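# Separate emitter holder from filter cube, stand both upright

## Task

Detach the emitter holder from the filter cube, then set the holder upright on the table next to the cube's remaining half, with both pieces resting flat on the tabletop (see the reference image named manual).

## Robot and tools

ROBOT. Two arms, left_arm and right_arm, each with six joints and a two-finger gripper. A camera stand sits behind them. Objects may get a brief outside nudge. Anything that ends up off the table, or is left there, fails the task.

FRAMES. Scene frame: origin at table-top height, midway between the nominal arm bases; +x points out over the table, +z up, left_arm on the +y side (not tied to image left/right). Calibrated bases: left_arm at (-0.025, +0.355, +0.025) m, quat_wxyz (+1.000, 0, 0, -0.010); right_arm at (+0.005, -0.335, +0.002) m, quat_wxyz (+1.000, 0, 0, -0.022). Hand positions, orientations, velocities and wrist-camera poses are reported in that arm's own base frame; fixed cameras and the table use the scene frame. Reported hand poses can be a few cm off, worse when stretched out. Gripper fingers point along its +z and close along its y; end_effector_position is the point between the pads, about 1 cm behind the tips.

ROW LAYOUT. Every commanded row is one flat list of 14 numbers covering both arms, even if only one moves: 7 for left_arm, then 7 for right_arm. Within each arm the order is: wrist pitch, elbow, wrist yaw, wrist roll, shoulder, waist, opening. The six joint values are absolute target angles in radians (not offsets), on the same scale the Joint positions line prints. Elbow and wrist pitch have flipped signs everywhere (sent and reported). Stated ranges in the arm's own signs: waist -2.618 to 3.054, shoulder 0.000 to 3.142, elbow 0.000 to 3.142 (so -3.142 to 0 in your numbers), wrist pitch -1.571 to 1.571, wrist yaw -1.571 to 1.571, wrist roll -2.094 to 2.094. True limits may differ by up to 0.059 rad; a target over 0.059 rad beyond a stated end, and farther out than the current angle, gets the call refused. "joint sent to its limit" means a joint was clipped at its real end. Opening is an absolute gripper command from -1 (shut) to +1 (fully open, 0.094 m pad gap); between the ends, fingers go to where grip_measured reads that value. To leave a gripper alone, repeat its present command; 0 is a real command (half open).

MOTION LIMITS. Per control step a joint target can lead its measured angle by at most 0.339 rad (waist, shoulder, elbow) or 2.2 rad (wrist joints). If targets would move a gripper over 200 mm from where it is, that arm's targets are pulled back. To keep a resting joint still, resend its Joint targets value.

TOOLS.
- execute_actions(actions, cameras): actions is a list of actions; each action is a list of 1 to 15 rows, one per 1/30 s step; a short action repeats its last row to fill 15 steps. Empty list returns full state and all cameras. cameras: list of names, ["all"], or []; an unknown name invalidates the call.
- move(target, speed, blend, opening_speed, grip_force, blocking, cameras): target is one 14-number row or a list of up to 15 rows (all within 10 s). All joints interpolate together, so hands trace curves and nothing is avoided. speed: rad/s for the joint with the farthest to travel, 0.01 to 12.57, default 0.5; one value or one per target. blend: corner rounding in rad between listed targets, 0 = full stop. opening_speed: rate of gripper command change per second on the -1..+1 scale, at least 0.2; use it to close gently. grip_force: newtons per pad, 10 to 50, one value or one per arm; it persists, and lower values close slowly. blocking=false returns after about 0.5 s while motion continues; a new move replaces the running one. Result adds a move: line (done, off_target, moving, held, fault, possibly limits=held).
- wait(seconds 0 to 10, cameras): robot holds last command; returns early if a running move ends.
- stop(cameras): brakes a running move.
- zoom_image(camera, region [x0,y0,x1,y1] pixels, at most 504x504): closer look at the latest image of cam_head_left, cam_head_right, cam_high, cam_low, cam_left_wrist or cam_right_wrist (all 896x504).
- show_instructions(): shows the reference image(s).
- finished_scene(scene): ends the current scene, given its number; irreversible, and the result must hold with the robot let go.

RESULTS. Joint positions / velocities: per arm, the six joints in row order, then pad gap (m). "within noise" means still. Joint targets: what joints are currently driven toward. Tool commands: current gripper commands. grip_measured: opening on the command scale, a couple of mm wide when empty and a few mm narrower than a squeezed part. grip_effort_nm: gripper motor effort, negative closing; not a pad force. Joint torques include gravity, with per-arm offsets; entries 2, 5 and 6 wrap at ±28 N m. "joint command not followed" means the clearance check altered some steps. MOTOR HOT appears near 75 °C; OVER-TEMPERATURE FAULT at 90 °C folds that arm away for the rest of the scene.

AVOID. Dropping parts or releasing them while moving, fast impacts, hard presses into fixed or heavy things, letting anything fall far or off the table, the two arms pushing on each other or one gripper closing on the other's fingers, strain on a wrist camera cable, and long holds with an arm stretched or pushing toward something unreachable (heats motors). Any arm stop is costly. Release by commanding an opening well above grip_measured.

Each tool is called by a JSON object that holds its "fn" and its "kwargs".

Reference images:

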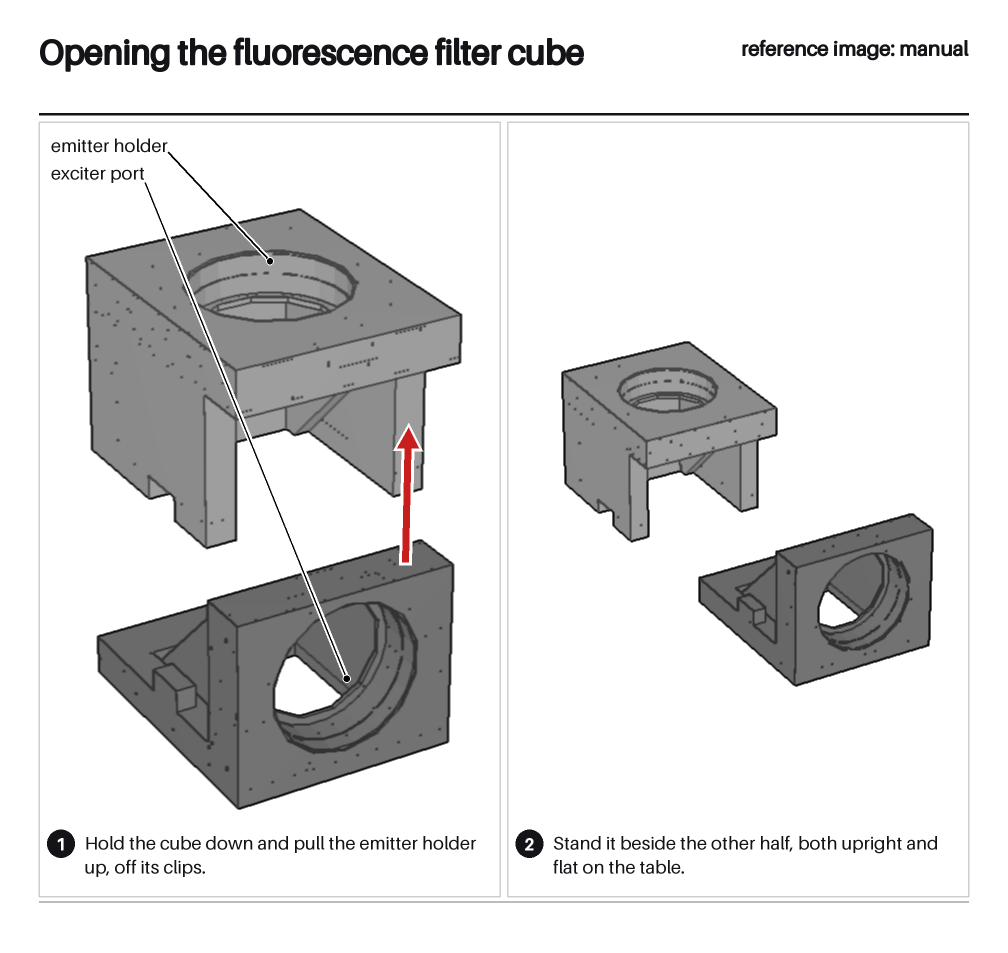

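## Session

{"fn": "execute_actions", "kwargs": {"actions": []}}

Scene clock: 0.00 s.
left_arm: end_effector_position=(+0.3882, -0.0015, +0.3983) grip_measured=+1.000 grip_effort_nm=n/a end_effector_quat_wxyz=(+0.696, +0.000, +0.718, -0.010) | right_arm: end_effector_position=(+0.4113, -0.0020, +0.1383) grip_measured=+1.000 grip_effort_nm=n/a end_effector_quat_wxyz=(+0.613, +0.024, +0.787, -0.064)
Joint names: [wrist pitch, elbow, wrist yaw, wrist roll, shoulder, waist]
Joint positions: left_arm=[0.017 -1.05 0.016 -0.013 1.064 0.001 0.094] | right_arm=[-0.799 -0.433 0.215 -0.019 1.481 0.086 0.094]
Joint velocities: within noise
Joint torques (N m): no reading
Heat: left arm: 22 °C; right arm: 23 °C.
Joint targets: left_arm=[0.019 -1.059 0.016 -0.014 1.056 0.001] | right_arm=[-0.800 -0.441 0.217 -0.020 1.473 0.086]
Tool commands: left_gripper/opening=+1.0 right_gripper/opening=+1.0

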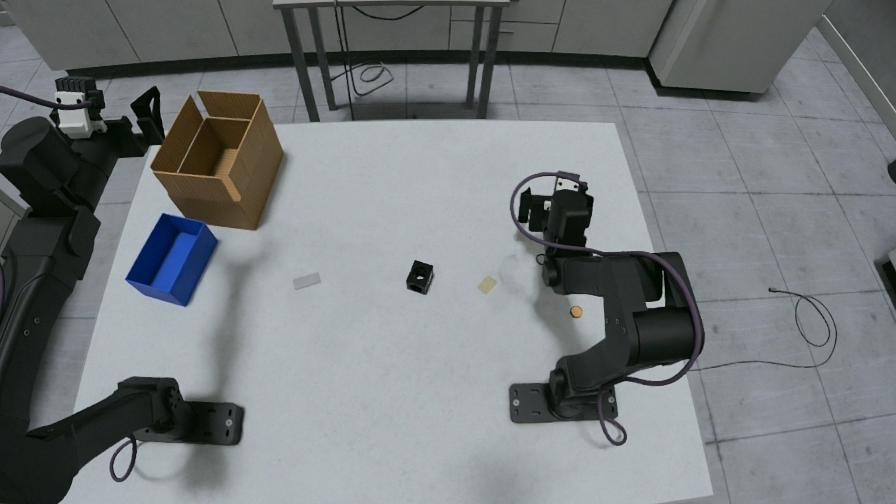

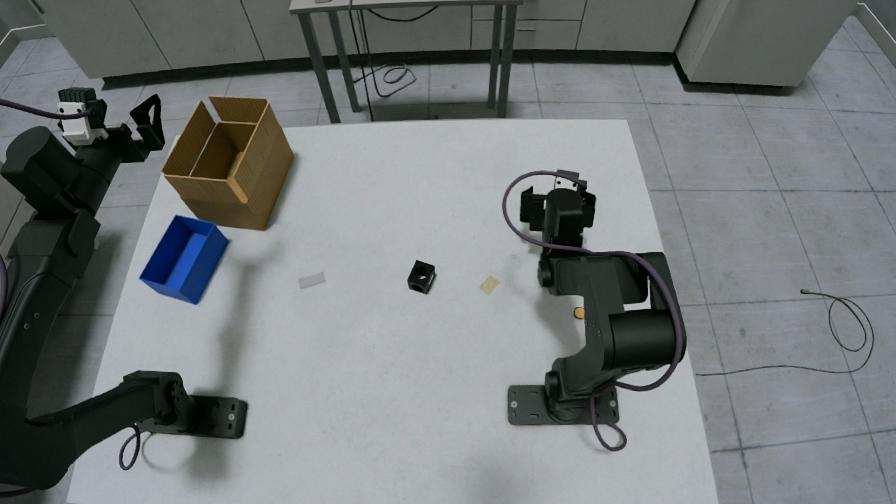

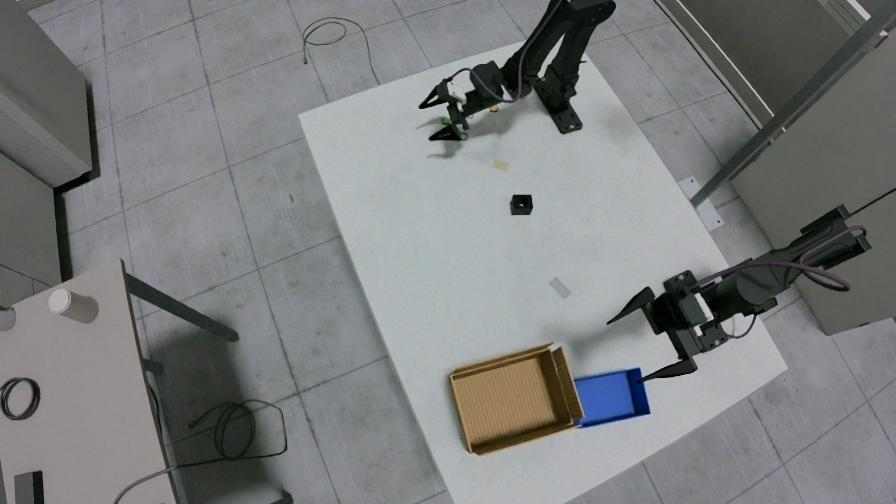

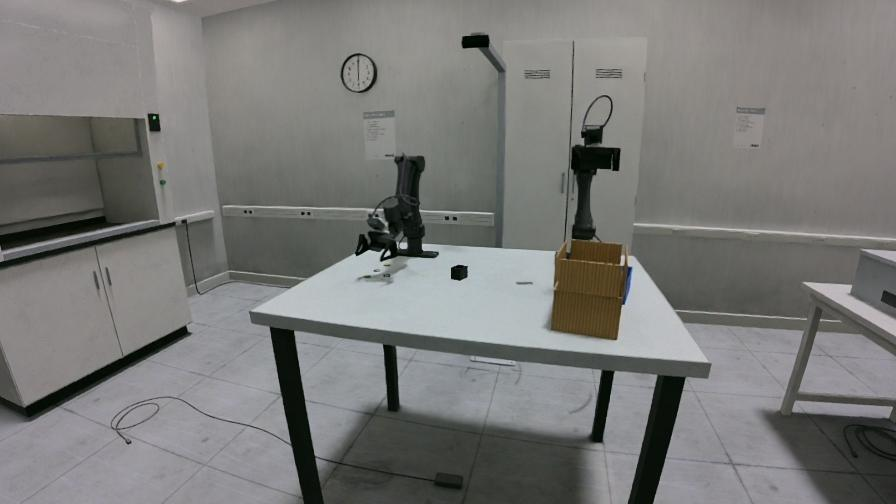

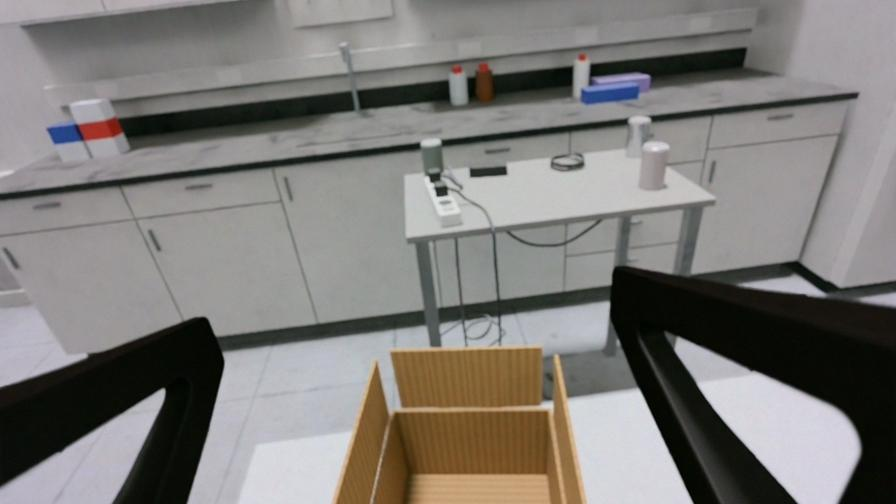

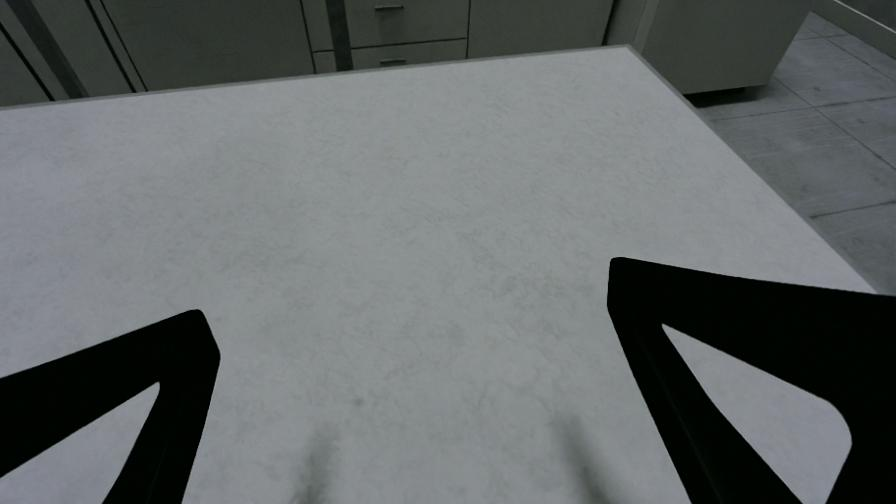

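{"fn": "zoom_image", "kwargs": {"camera": "cam_head_left", "region": [390, 240, 460, 310]}}

{"fn": "zoom_image", "kwargs": {"camera": "cam_high", "region": [490, 175, 550, 235]}}

{"fn": "zoom_image", "kwargs": {"camera": "cam_low", "region": [430, 245, 490, 295]}}

{"fn": "zoom_image", "kwargs": {"camera": "cam_head_right", "region": [390, 240, 460, 310]}}

Scaled by 7.200 from the camera's 896x504 image, which has a finer 1280x720 frame.

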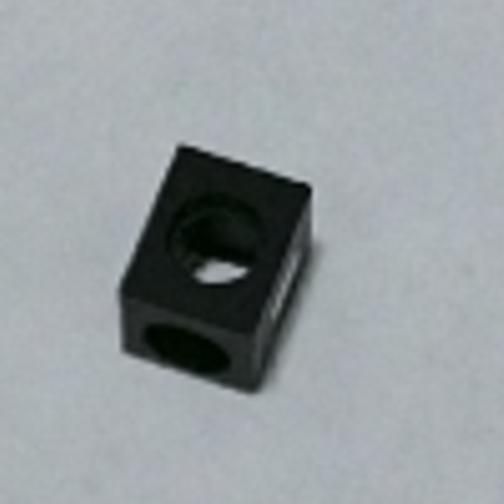

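Scaled by 8.400 from the camera's 896x504 image, which has a finer 1280x720 frame.

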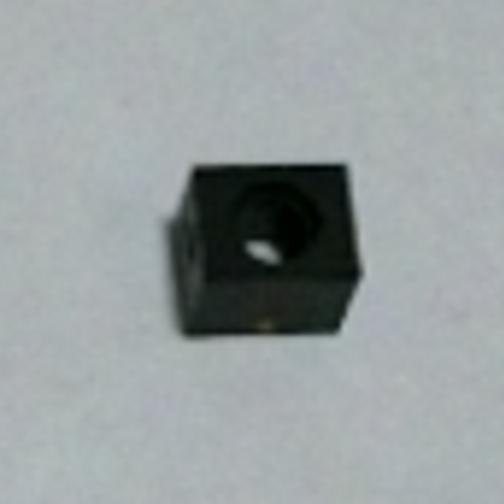

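Scaled by 8.400 from the camera's 896x504 image, which has a finer 1280x720 frame.

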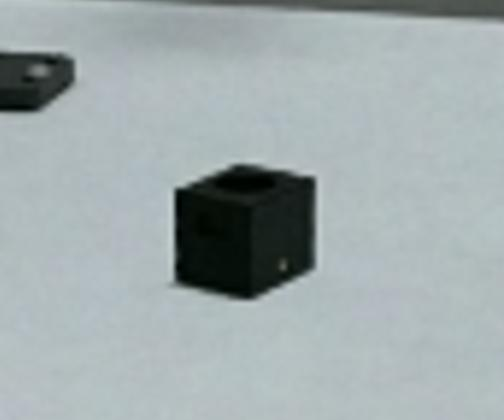

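Scaled by 7.200 from the camera's 896x504 image, which has a finer 1280x720 frame.

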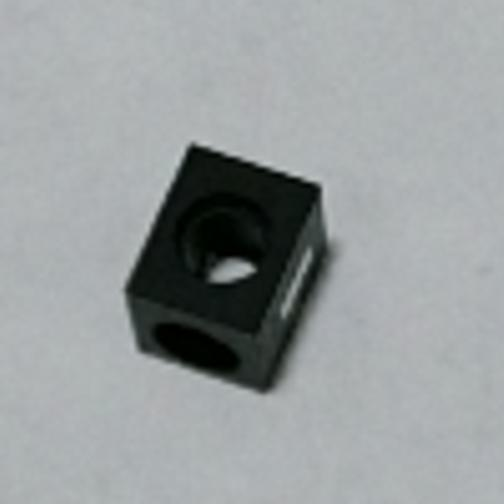

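{"fn": "move", "kwargs": {"target": [0.019,-1.059,0.016,-0.014,1.056,0.001,1.0,1.231,-1.592,0,0,1.670,0.83,1.0], "speed": 1.0, "cameras": ["cam_head_left","cam_head_right","cam_low","cam_right_wrist"]}}

Scene clock: 11.30 s.
left_arm: end_effector_position=(+0.3882, -0.0015, +0.3983) grip_measured=+1.000 grip_effort_nm=0.05 end_effector_quat_wxyz=(+0.696, +0.000, +0.718, -0.010) | right_arm: end_effector_position=(+0.2439, +0.2650, +0.1789) grip_measured=+1.000 grip_effort_nm=0.01 end_effector_quat_wxyz=(+0.128, -0.401, +0.906, +0.053)
Joint names: [wrist pitch, elbow, wrist yaw, wrist roll, shoulder, waist]
Joint positions: left_arm=[0.017 -1.05 0.016 -0.013 1.064 0.001 0.094] | right_arm=[1.205 -1.567 0.005 -0.008 1.655 0.826 0.094]
Joint torques (N m): left_arm=[-2 -6.53 -0.02 -0.05 -2.84 0.03] | right_arm=[-0.55 -8.75 -0.06 0.07 -6.02 0.27]
Heat: left arm: 25 °C; right arm: 23 °C.
Joint targets: left_arm=[0.019 -1.059 0.016 -0.014 1.056 0.001] | right_arm=[1.231 -1.592 0.000 0.000 1.670 0.830]
move: done
Images, in order (width x height): cam_head_left 896x504, cam_head_right 896x504, cam_low 896x504, cam_right_wrist 896x504.

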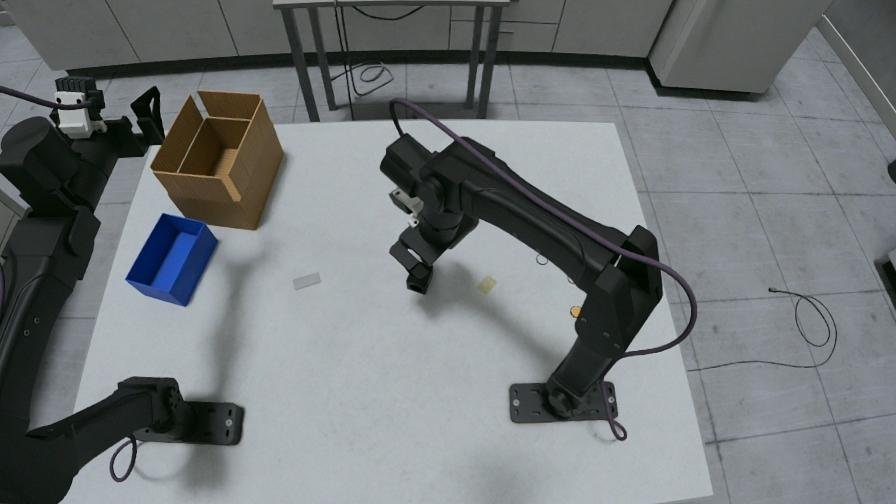

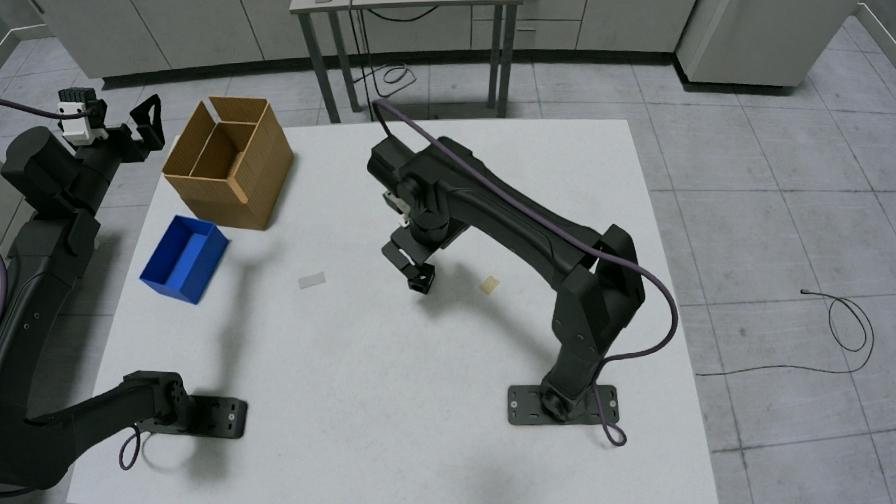

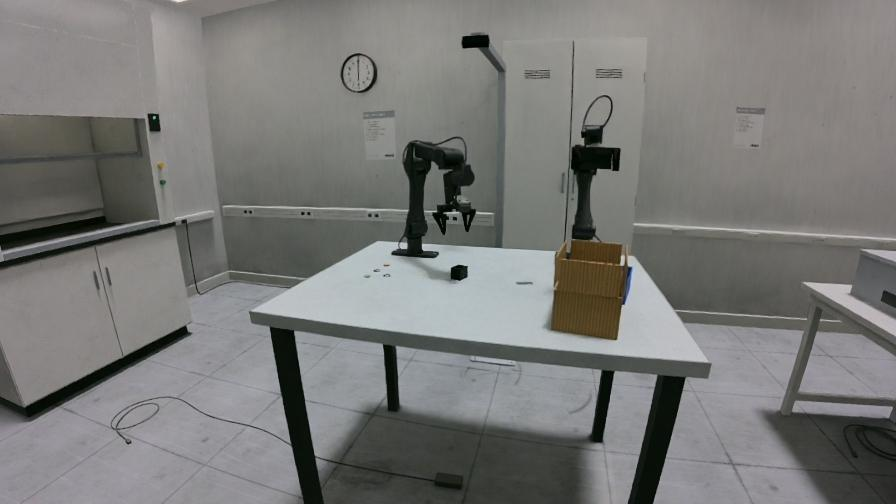

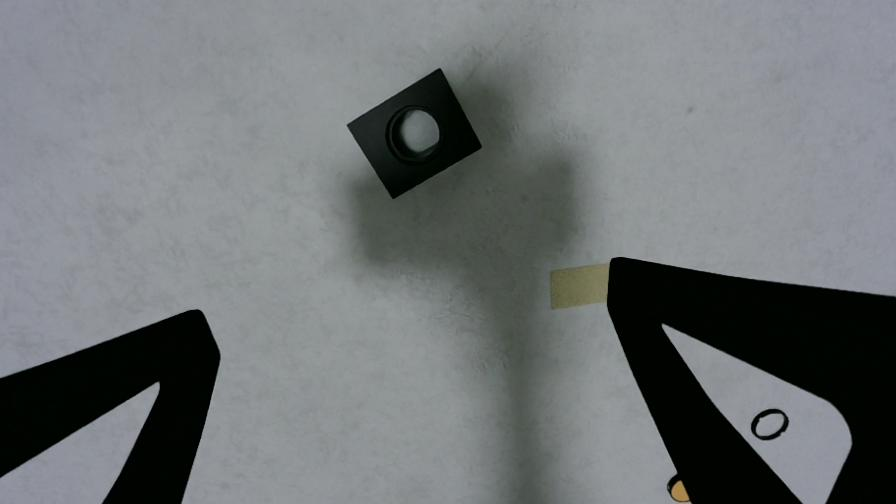

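{"fn": "zoom_image", "kwargs": {"camera": "cam_right_wrist", "region": [320, 50, 500, 220]}}

Scaled by 2.800 from the camera's 896x504 image, which has a finer 1280x720 frame.

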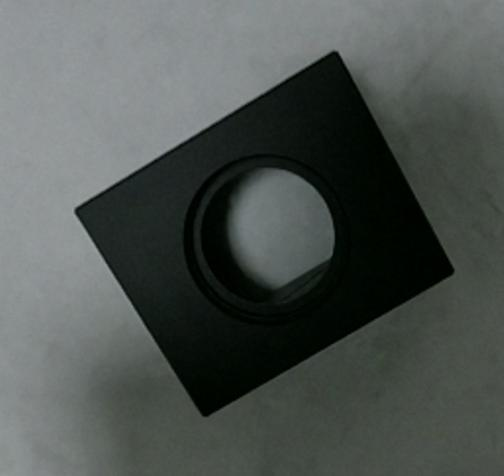

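{"fn": "move", "kwargs": {"target": [0.019,-1.059,0.016,-0.014,1.056,0.001,1.0,1.450,-1.895,0,0,2.03,0.83,1.0], "speed": 0.8, "cameras": ["cam_right_wrist"]}}

{"fn": "move", "kwargs": {"target": [0.019,-1.059,0.016,-0.014,1.056,0.001,1.0,1.328,-1.767,0,0,2.024,0.83,1.0], "speed": 0.8, "cameras": ["cam_right_wrist","cam_head_left","cam_head_right"]}}

Scene clock: 14.50 s.
left_arm: end_effector_position=(+0.3882, -0.0015, +0.3983) grip_measured=+1.000 grip_effort_nm=0.06 end_effector_quat_wxyz=(+0.696, +0.000, +0.718, -0.010) | right_arm: end_effector_position=(+0.2613, +0.2839, +0.1284) grip_measured=+1.000 grip_effort_nm=0.01 end_effector_quat_wxyz=(+0.001, -0.405, +0.914, -0.002)
Joint names: [wrist pitch, elbow, wrist yaw, wrist roll, shoulder, waist]
Joint positions: left_arm=[0.017 -1.05 0.016 -0.013 1.064 0.001 0.094] | right_arm=[1.42 -1.87 0.004 -0.008 2.021 0.826 0.094]
Joint torques (N m): left_arm=[-2 -6.61 -0.02 -0.03 -2.86 0.01] | right_arm=[0.01 -8.35 -0.06 0.05 -9.37 0.27]
Heat: left arm: 25 °C; right arm: 23 °C.
Joint targets: left_arm=[0.019 -1.059 0.016 -0.014 1.056 0.001] | right_arm=[1.450 -1.895 0.000 0.000 2.030 0.830]
move: done
Images, in order (width x height): cam_right_wrist 896x504.

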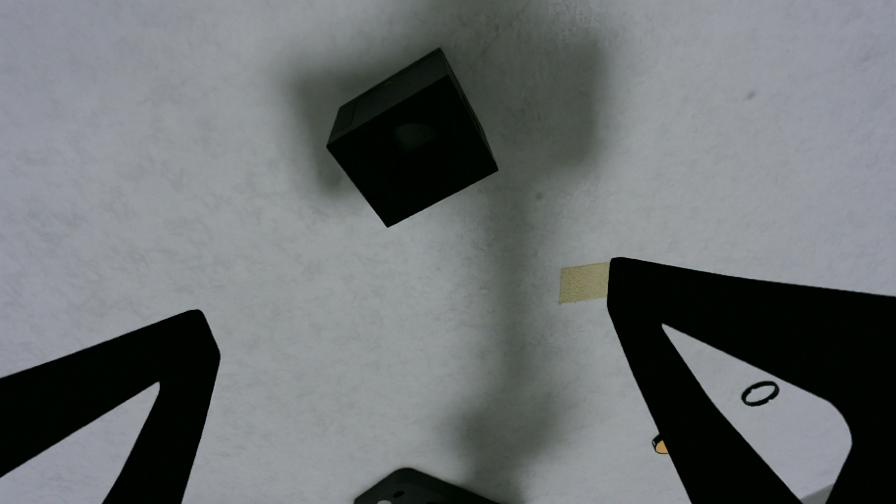

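Scene clock: 15.57 s.
left_arm: end_effector_position=(+0.3882, -0.0015, +0.3983) grip_measured=+1.000 grip_effort_nm=0.05 end_effector_quat_wxyz=(+0.696, +0.000, +0.718, -0.010) | right_arm: end_effector_position=(+0.2625, +0.2852, +0.1047) grip_measured=+1.000 grip_effort_nm=0.01 end_effector_quat_wxyz=(+0.002, -0.405, +0.914, -0.001)
Joint names: [wrist pitch, elbow, wrist yaw, wrist roll, shoulder, waist]
Joint positions: left_arm=[0.017 -1.05 0.016 -0.013 1.064 0.001 0.094] | right_arm=[1.323 -1.776 0.004 -0.008 2.021 0.826 0.094]
Joint torques (N m): left_arm=[-2.01 -6.57 -0.01 -0.04 -2.91 0.08] | right_arm=[-0.25 -5.14 -0.07 0.06 -9.85 0.25]
Heat: left arm: 26 °C; right arm: 23 °C.
Joint targets: left_arm=[0.019 -1.059 0.016 -0.014 1.056 0.001] | right_arm=[1.328 -1.767 0.000 0.000 2.024 0.830]
move: done
Images, in order (width x height): cam_head_left 896x504, cam_head_right 896x504, cam_right_wrist 896x504.

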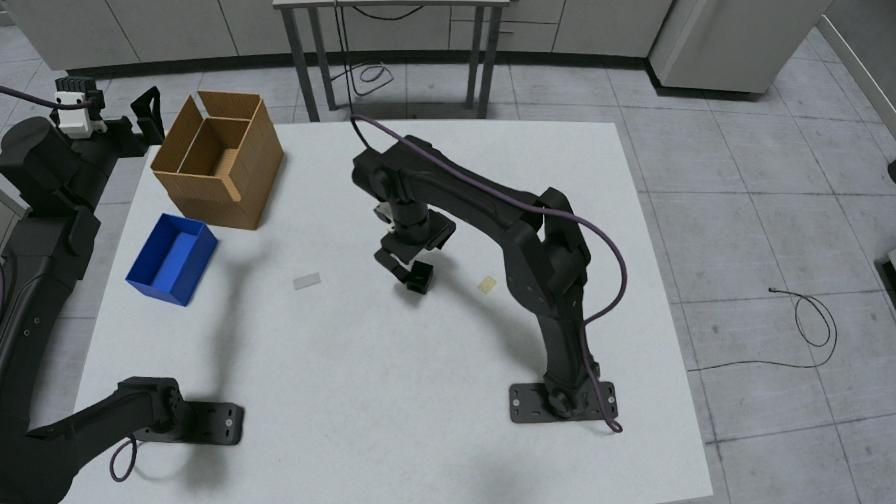

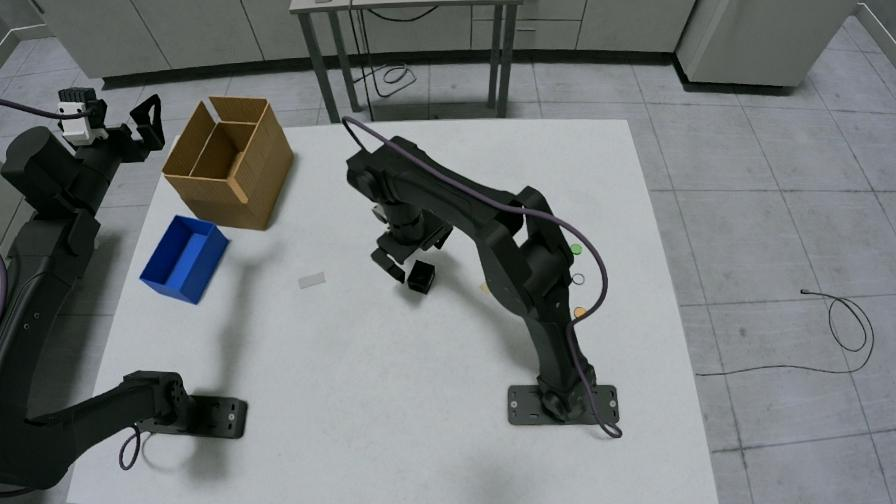

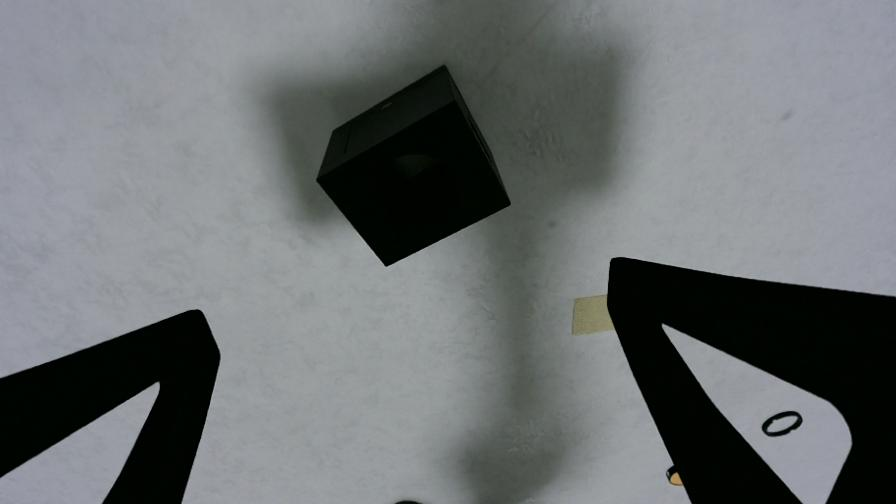

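{"fn": "zoom_image", "kwargs": {"camera": "cam_right_wrist", "region": [300, 50, 530, 280]}}

Scaled by 2.191 from the camera's 896x504 image, which has a finer 1280x720 frame.

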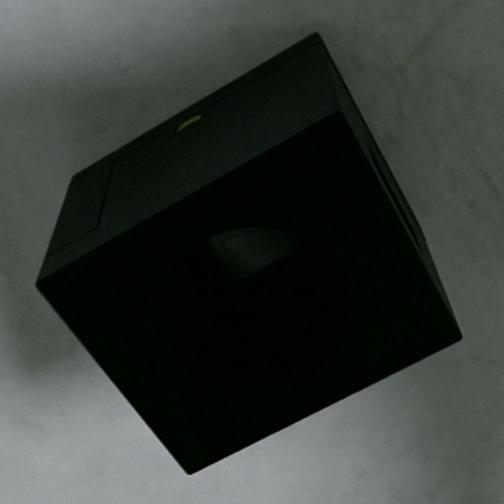

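{"fn": "zoom_image", "kwargs": {"camera": "cam_right_wrist", "region": [160, 250, 400, 504]}}

{"fn": "execute_actions", "kwargs": {"actions": []}}

{"fn": "zoom_image", "kwargs": {"camera": "cam_low", "region": [420, 200, 500, 290]}}

{"fn": "zoom_image", "kwargs": {"camera": "cam_high", "region": [460, 120, 600, 240]}}

{"fn": "zoom_image", "kwargs": {"camera": "cam_head_left", "region": [340, 180, 470, 310]}}

Scaled by 1.984 from the camera's 896x504 image, which has a finer 1280x720 frame.

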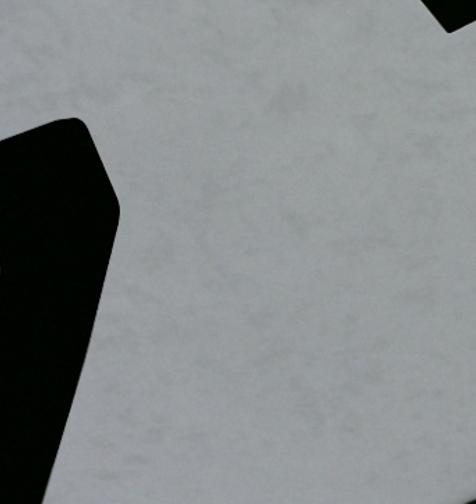

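Scene clock: 20.13 s.
left_arm: end_effector_position=(+0.3882, -0.0015, +0.3983) grip_measured=+1.000 grip_effort_nm=0.05 end_effector_quat_wxyz=(+0.696, +0.000, +0.718, -0.010) | right_arm: end_effector_position=(+0.2625, +0.2852, +0.1047) grip_measured=+1.000 grip_effort_nm=0.01 end_effector_quat_wxyz=(+0.002, -0.405, +0.914, -0.001)
Joint names: [wrist pitch, elbow, wrist yaw, wrist roll, shoulder, waist]
Joint positions: left_arm=[0.017 -1.05 0.016 -0.013 1.064 0.001 0.094] | right_arm=[1.323 -1.776 0.004 -0.008 2.021 0.826 0.094]
Joint velocities: within noise
Joint torques (N m): left_arm=[-2 -6.61 -0.01 -0.04 -2.85 0.08] | right_arm=[-0.22 -5.15 -0.06 0.07 -9.89 0.34]
Heat: left arm: 26 °C; right arm: 23 °C.
Joint targets: left_arm=[0.019 -1.059 0.016 -0.014 1.056 0.001] | right_arm=[1.328 -1.767 0.000 0.000 2.024 0.830]
Tool commands: left_gripper/opening=+1.0 right_gripper/opening=+1.0

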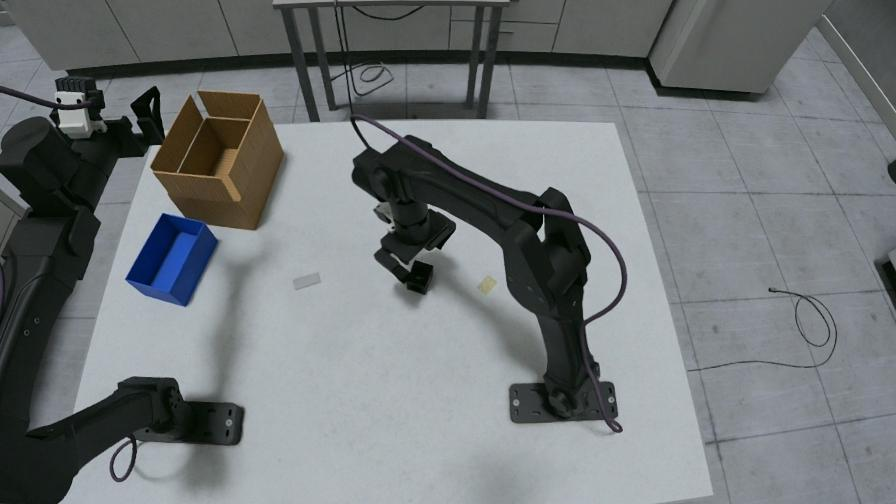

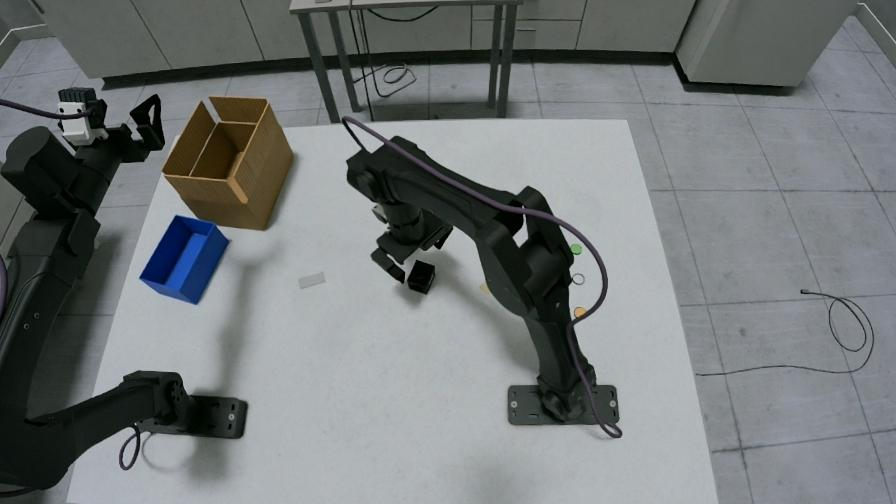

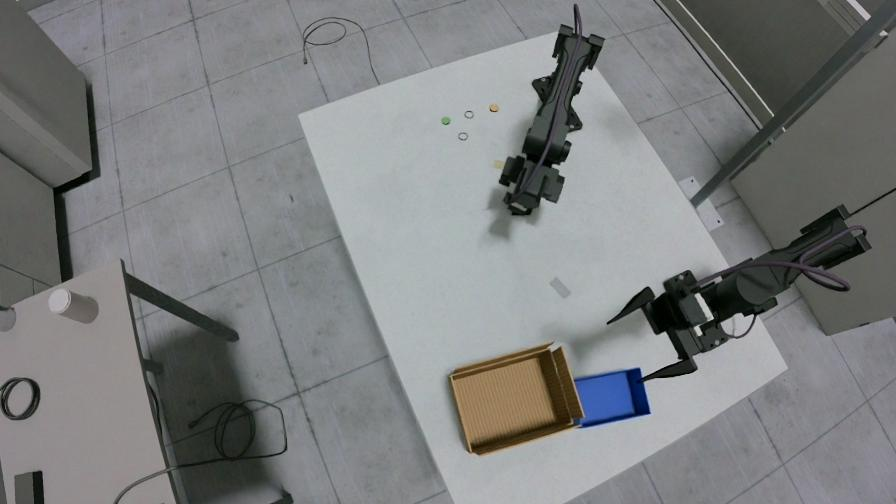

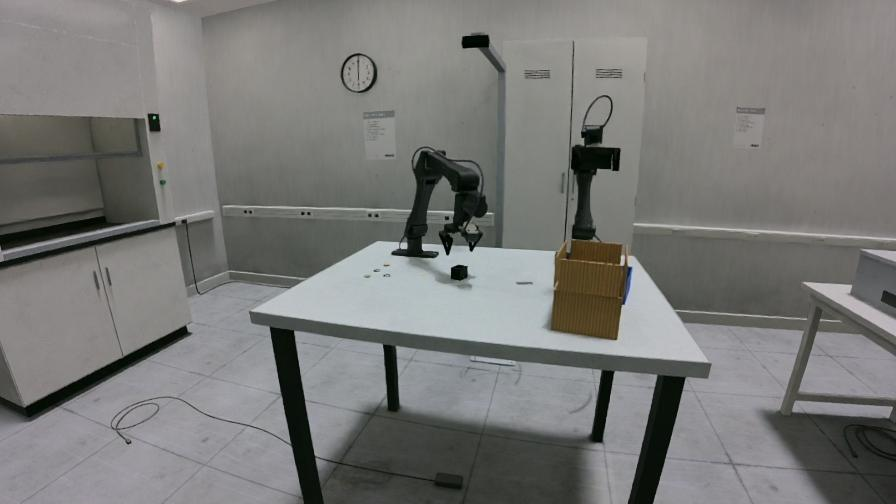

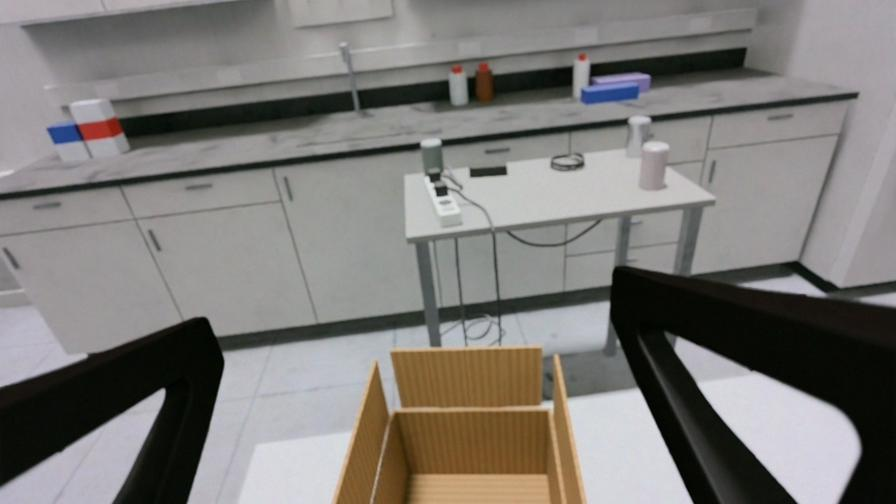

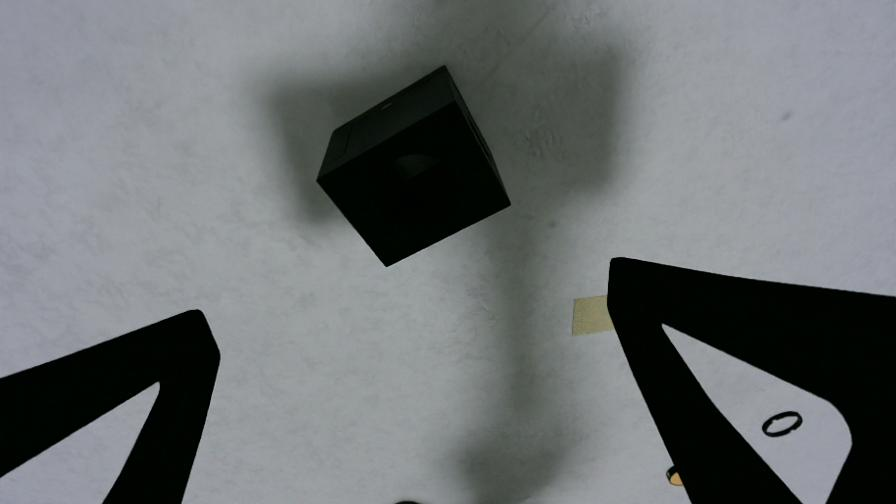

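Scaled by 5.600 from the camera's 896x504 image, which has a finer 1280x720 frame.

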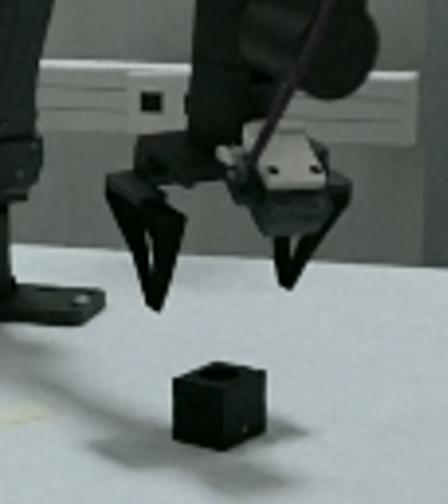

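Scaled by 3.600 from the camera's 896x504 image, which has a finer 1280x720 frame.

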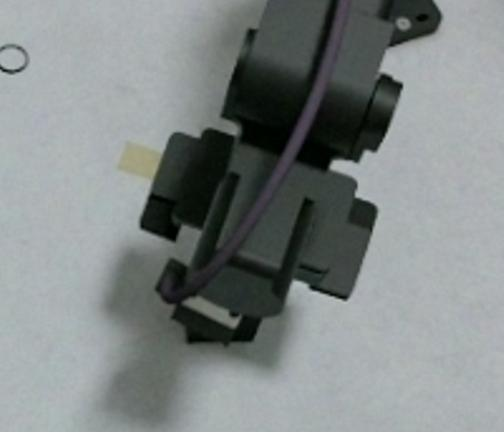

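Scaled by 3.877 from the camera's 896x504 image, which has a finer 1280x720 frame.

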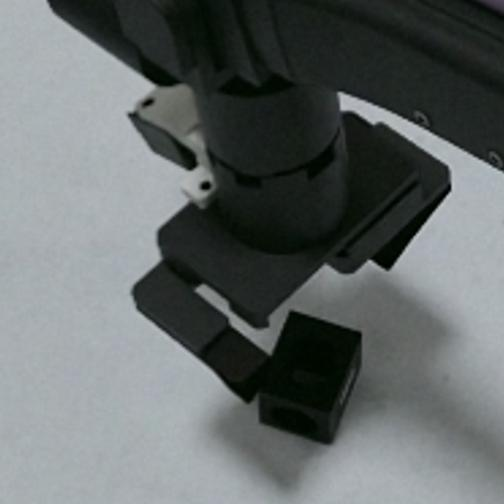

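{"fn": "move", "kwargs": {"target": [[-0.2,-1.2,-0.6,-0.4,1.2,-0.9,1.0,1.545,-1.999,-0.216,0.956,2.174,0.7304,1.0],[-0.393,-0.8645,-1.019,-0.7156,2.054,-1.43,1.0,1.545,-1.999,-0.216,0.956,2.174,0.7304,1.0]], "speed": 0.9, "blend": [0.15,0], "cameras": ["all"]}}

Scene clock: 31.27 s.
left_arm: end_effector_position=(+0.3256, -0.3096, +0.3730) grip_measured=+1.000 grip_effort_nm=0.05 end_effector_quat_wxyz=(+0.647, -0.016, +0.714, -0.267) | right_arm: end_effector_position=(+0.2615, +0.2898, +0.1106) grip_measured=+1.000 grip_effort_nm=0.01 end_effector_quat_wxyz=(-0.116, +0.109, +0.987, +0.028)
Joint names: [wrist pitch, elbow, wrist yaw, wrist roll, shoulder, waist]
Joint positions: left_arm=[-0.213 -1.136 -0.635 -0.427 1.374 -1.003 0.094] | right_arm=[1.508 -1.975 -0.212 0.945 2.151 0.737 0.094]
Joint torques (N m): left_arm=[-2.04 -7.06 -0.06 -0.01 -6.78 0.65] | right_arm=[0.3 -8.13 -0.17 0.12 -9.17 -0.64]
Heat: left arm: 27 °C; right arm: 23 °C.
Joint targets: left_arm=[-0.227 -1.150 -0.638 -0.425 1.348 -0.996] | right_arm=[1.545 -1.999 -0.216 0.956 2.174 0.730]
move: held (left_arm; a check stopped the path), off_target (right_arm); path passed 1 of 2 targets; limits=held; left_arm: the shoulder is farthest, 0.680 rad from its target; right_arm: the wrist pitch is farthest, 0.037 rad from its target
joint command not followed: on one or more control steps a check withheld the commanded joint targets of the left arm, and it was not sent them on those steps.
cause: the commanded joint targets, or the way to them, would bring a part of the robot too close to another arm (this arm's fingers and the right arm's wrist (the part past the wrist pitch), 63 mm apart when this arm was first held).

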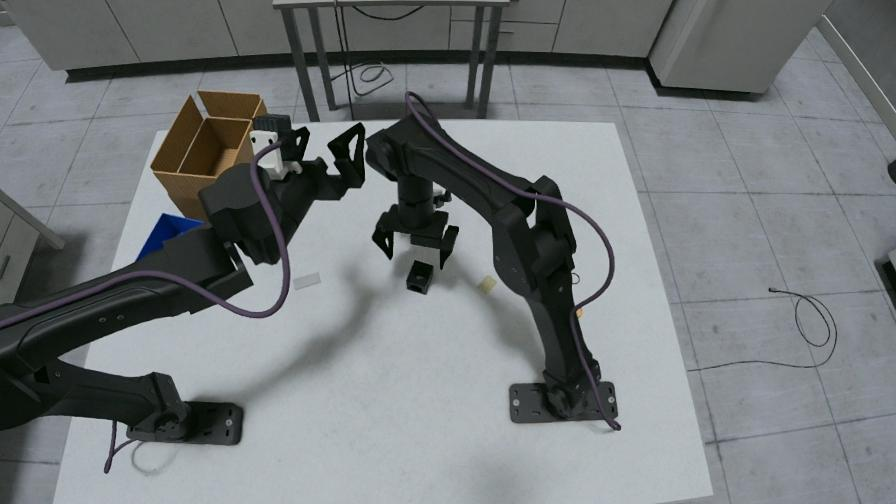

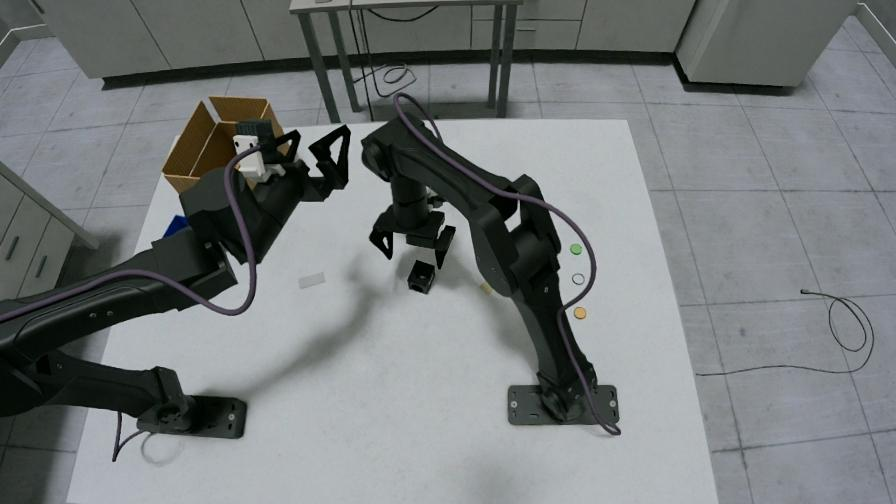

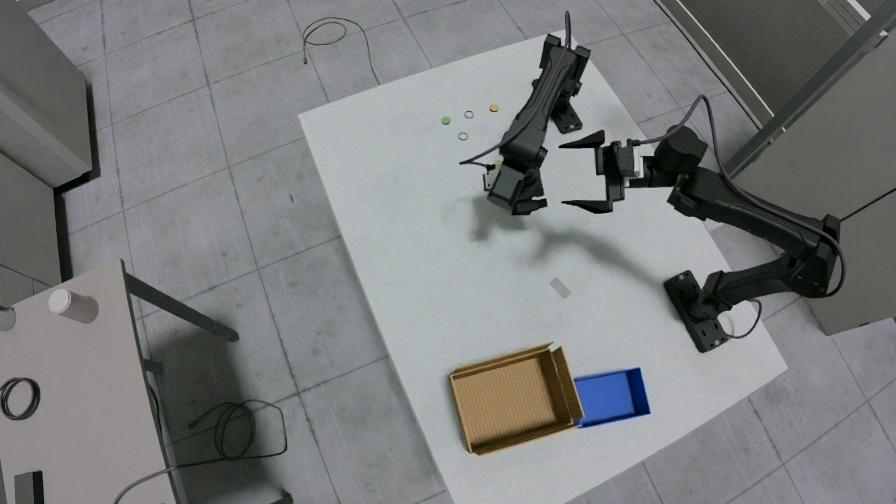

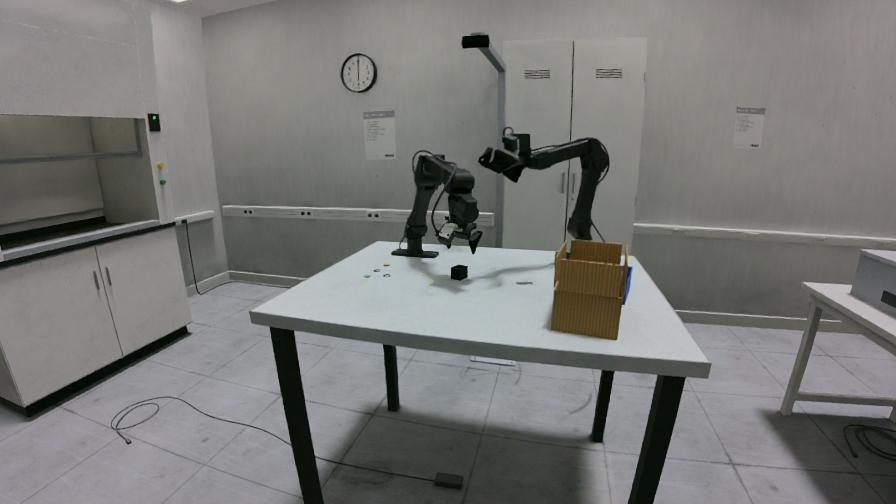

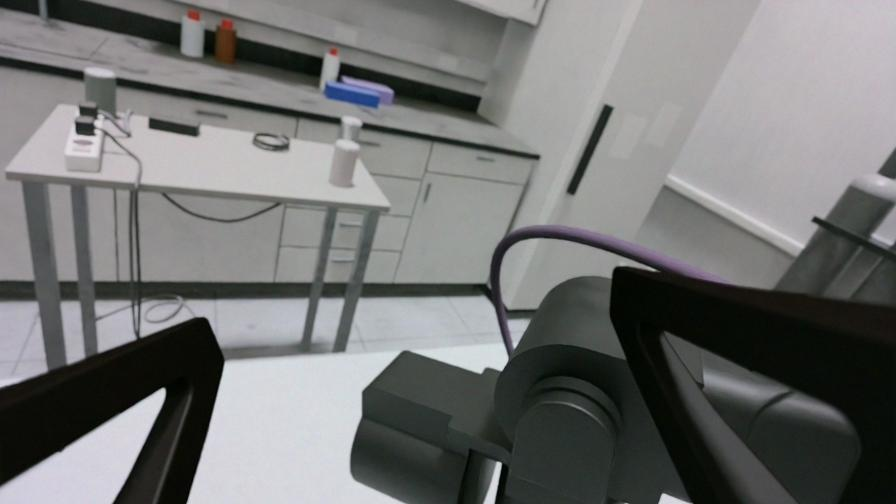

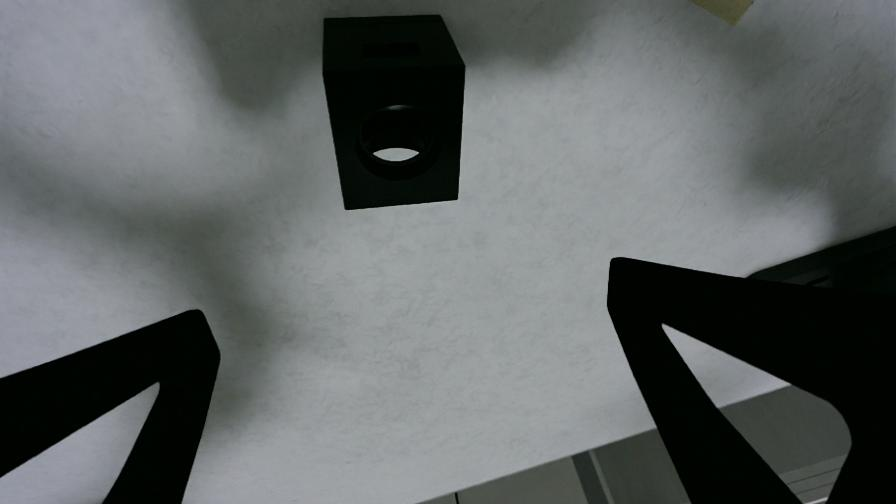

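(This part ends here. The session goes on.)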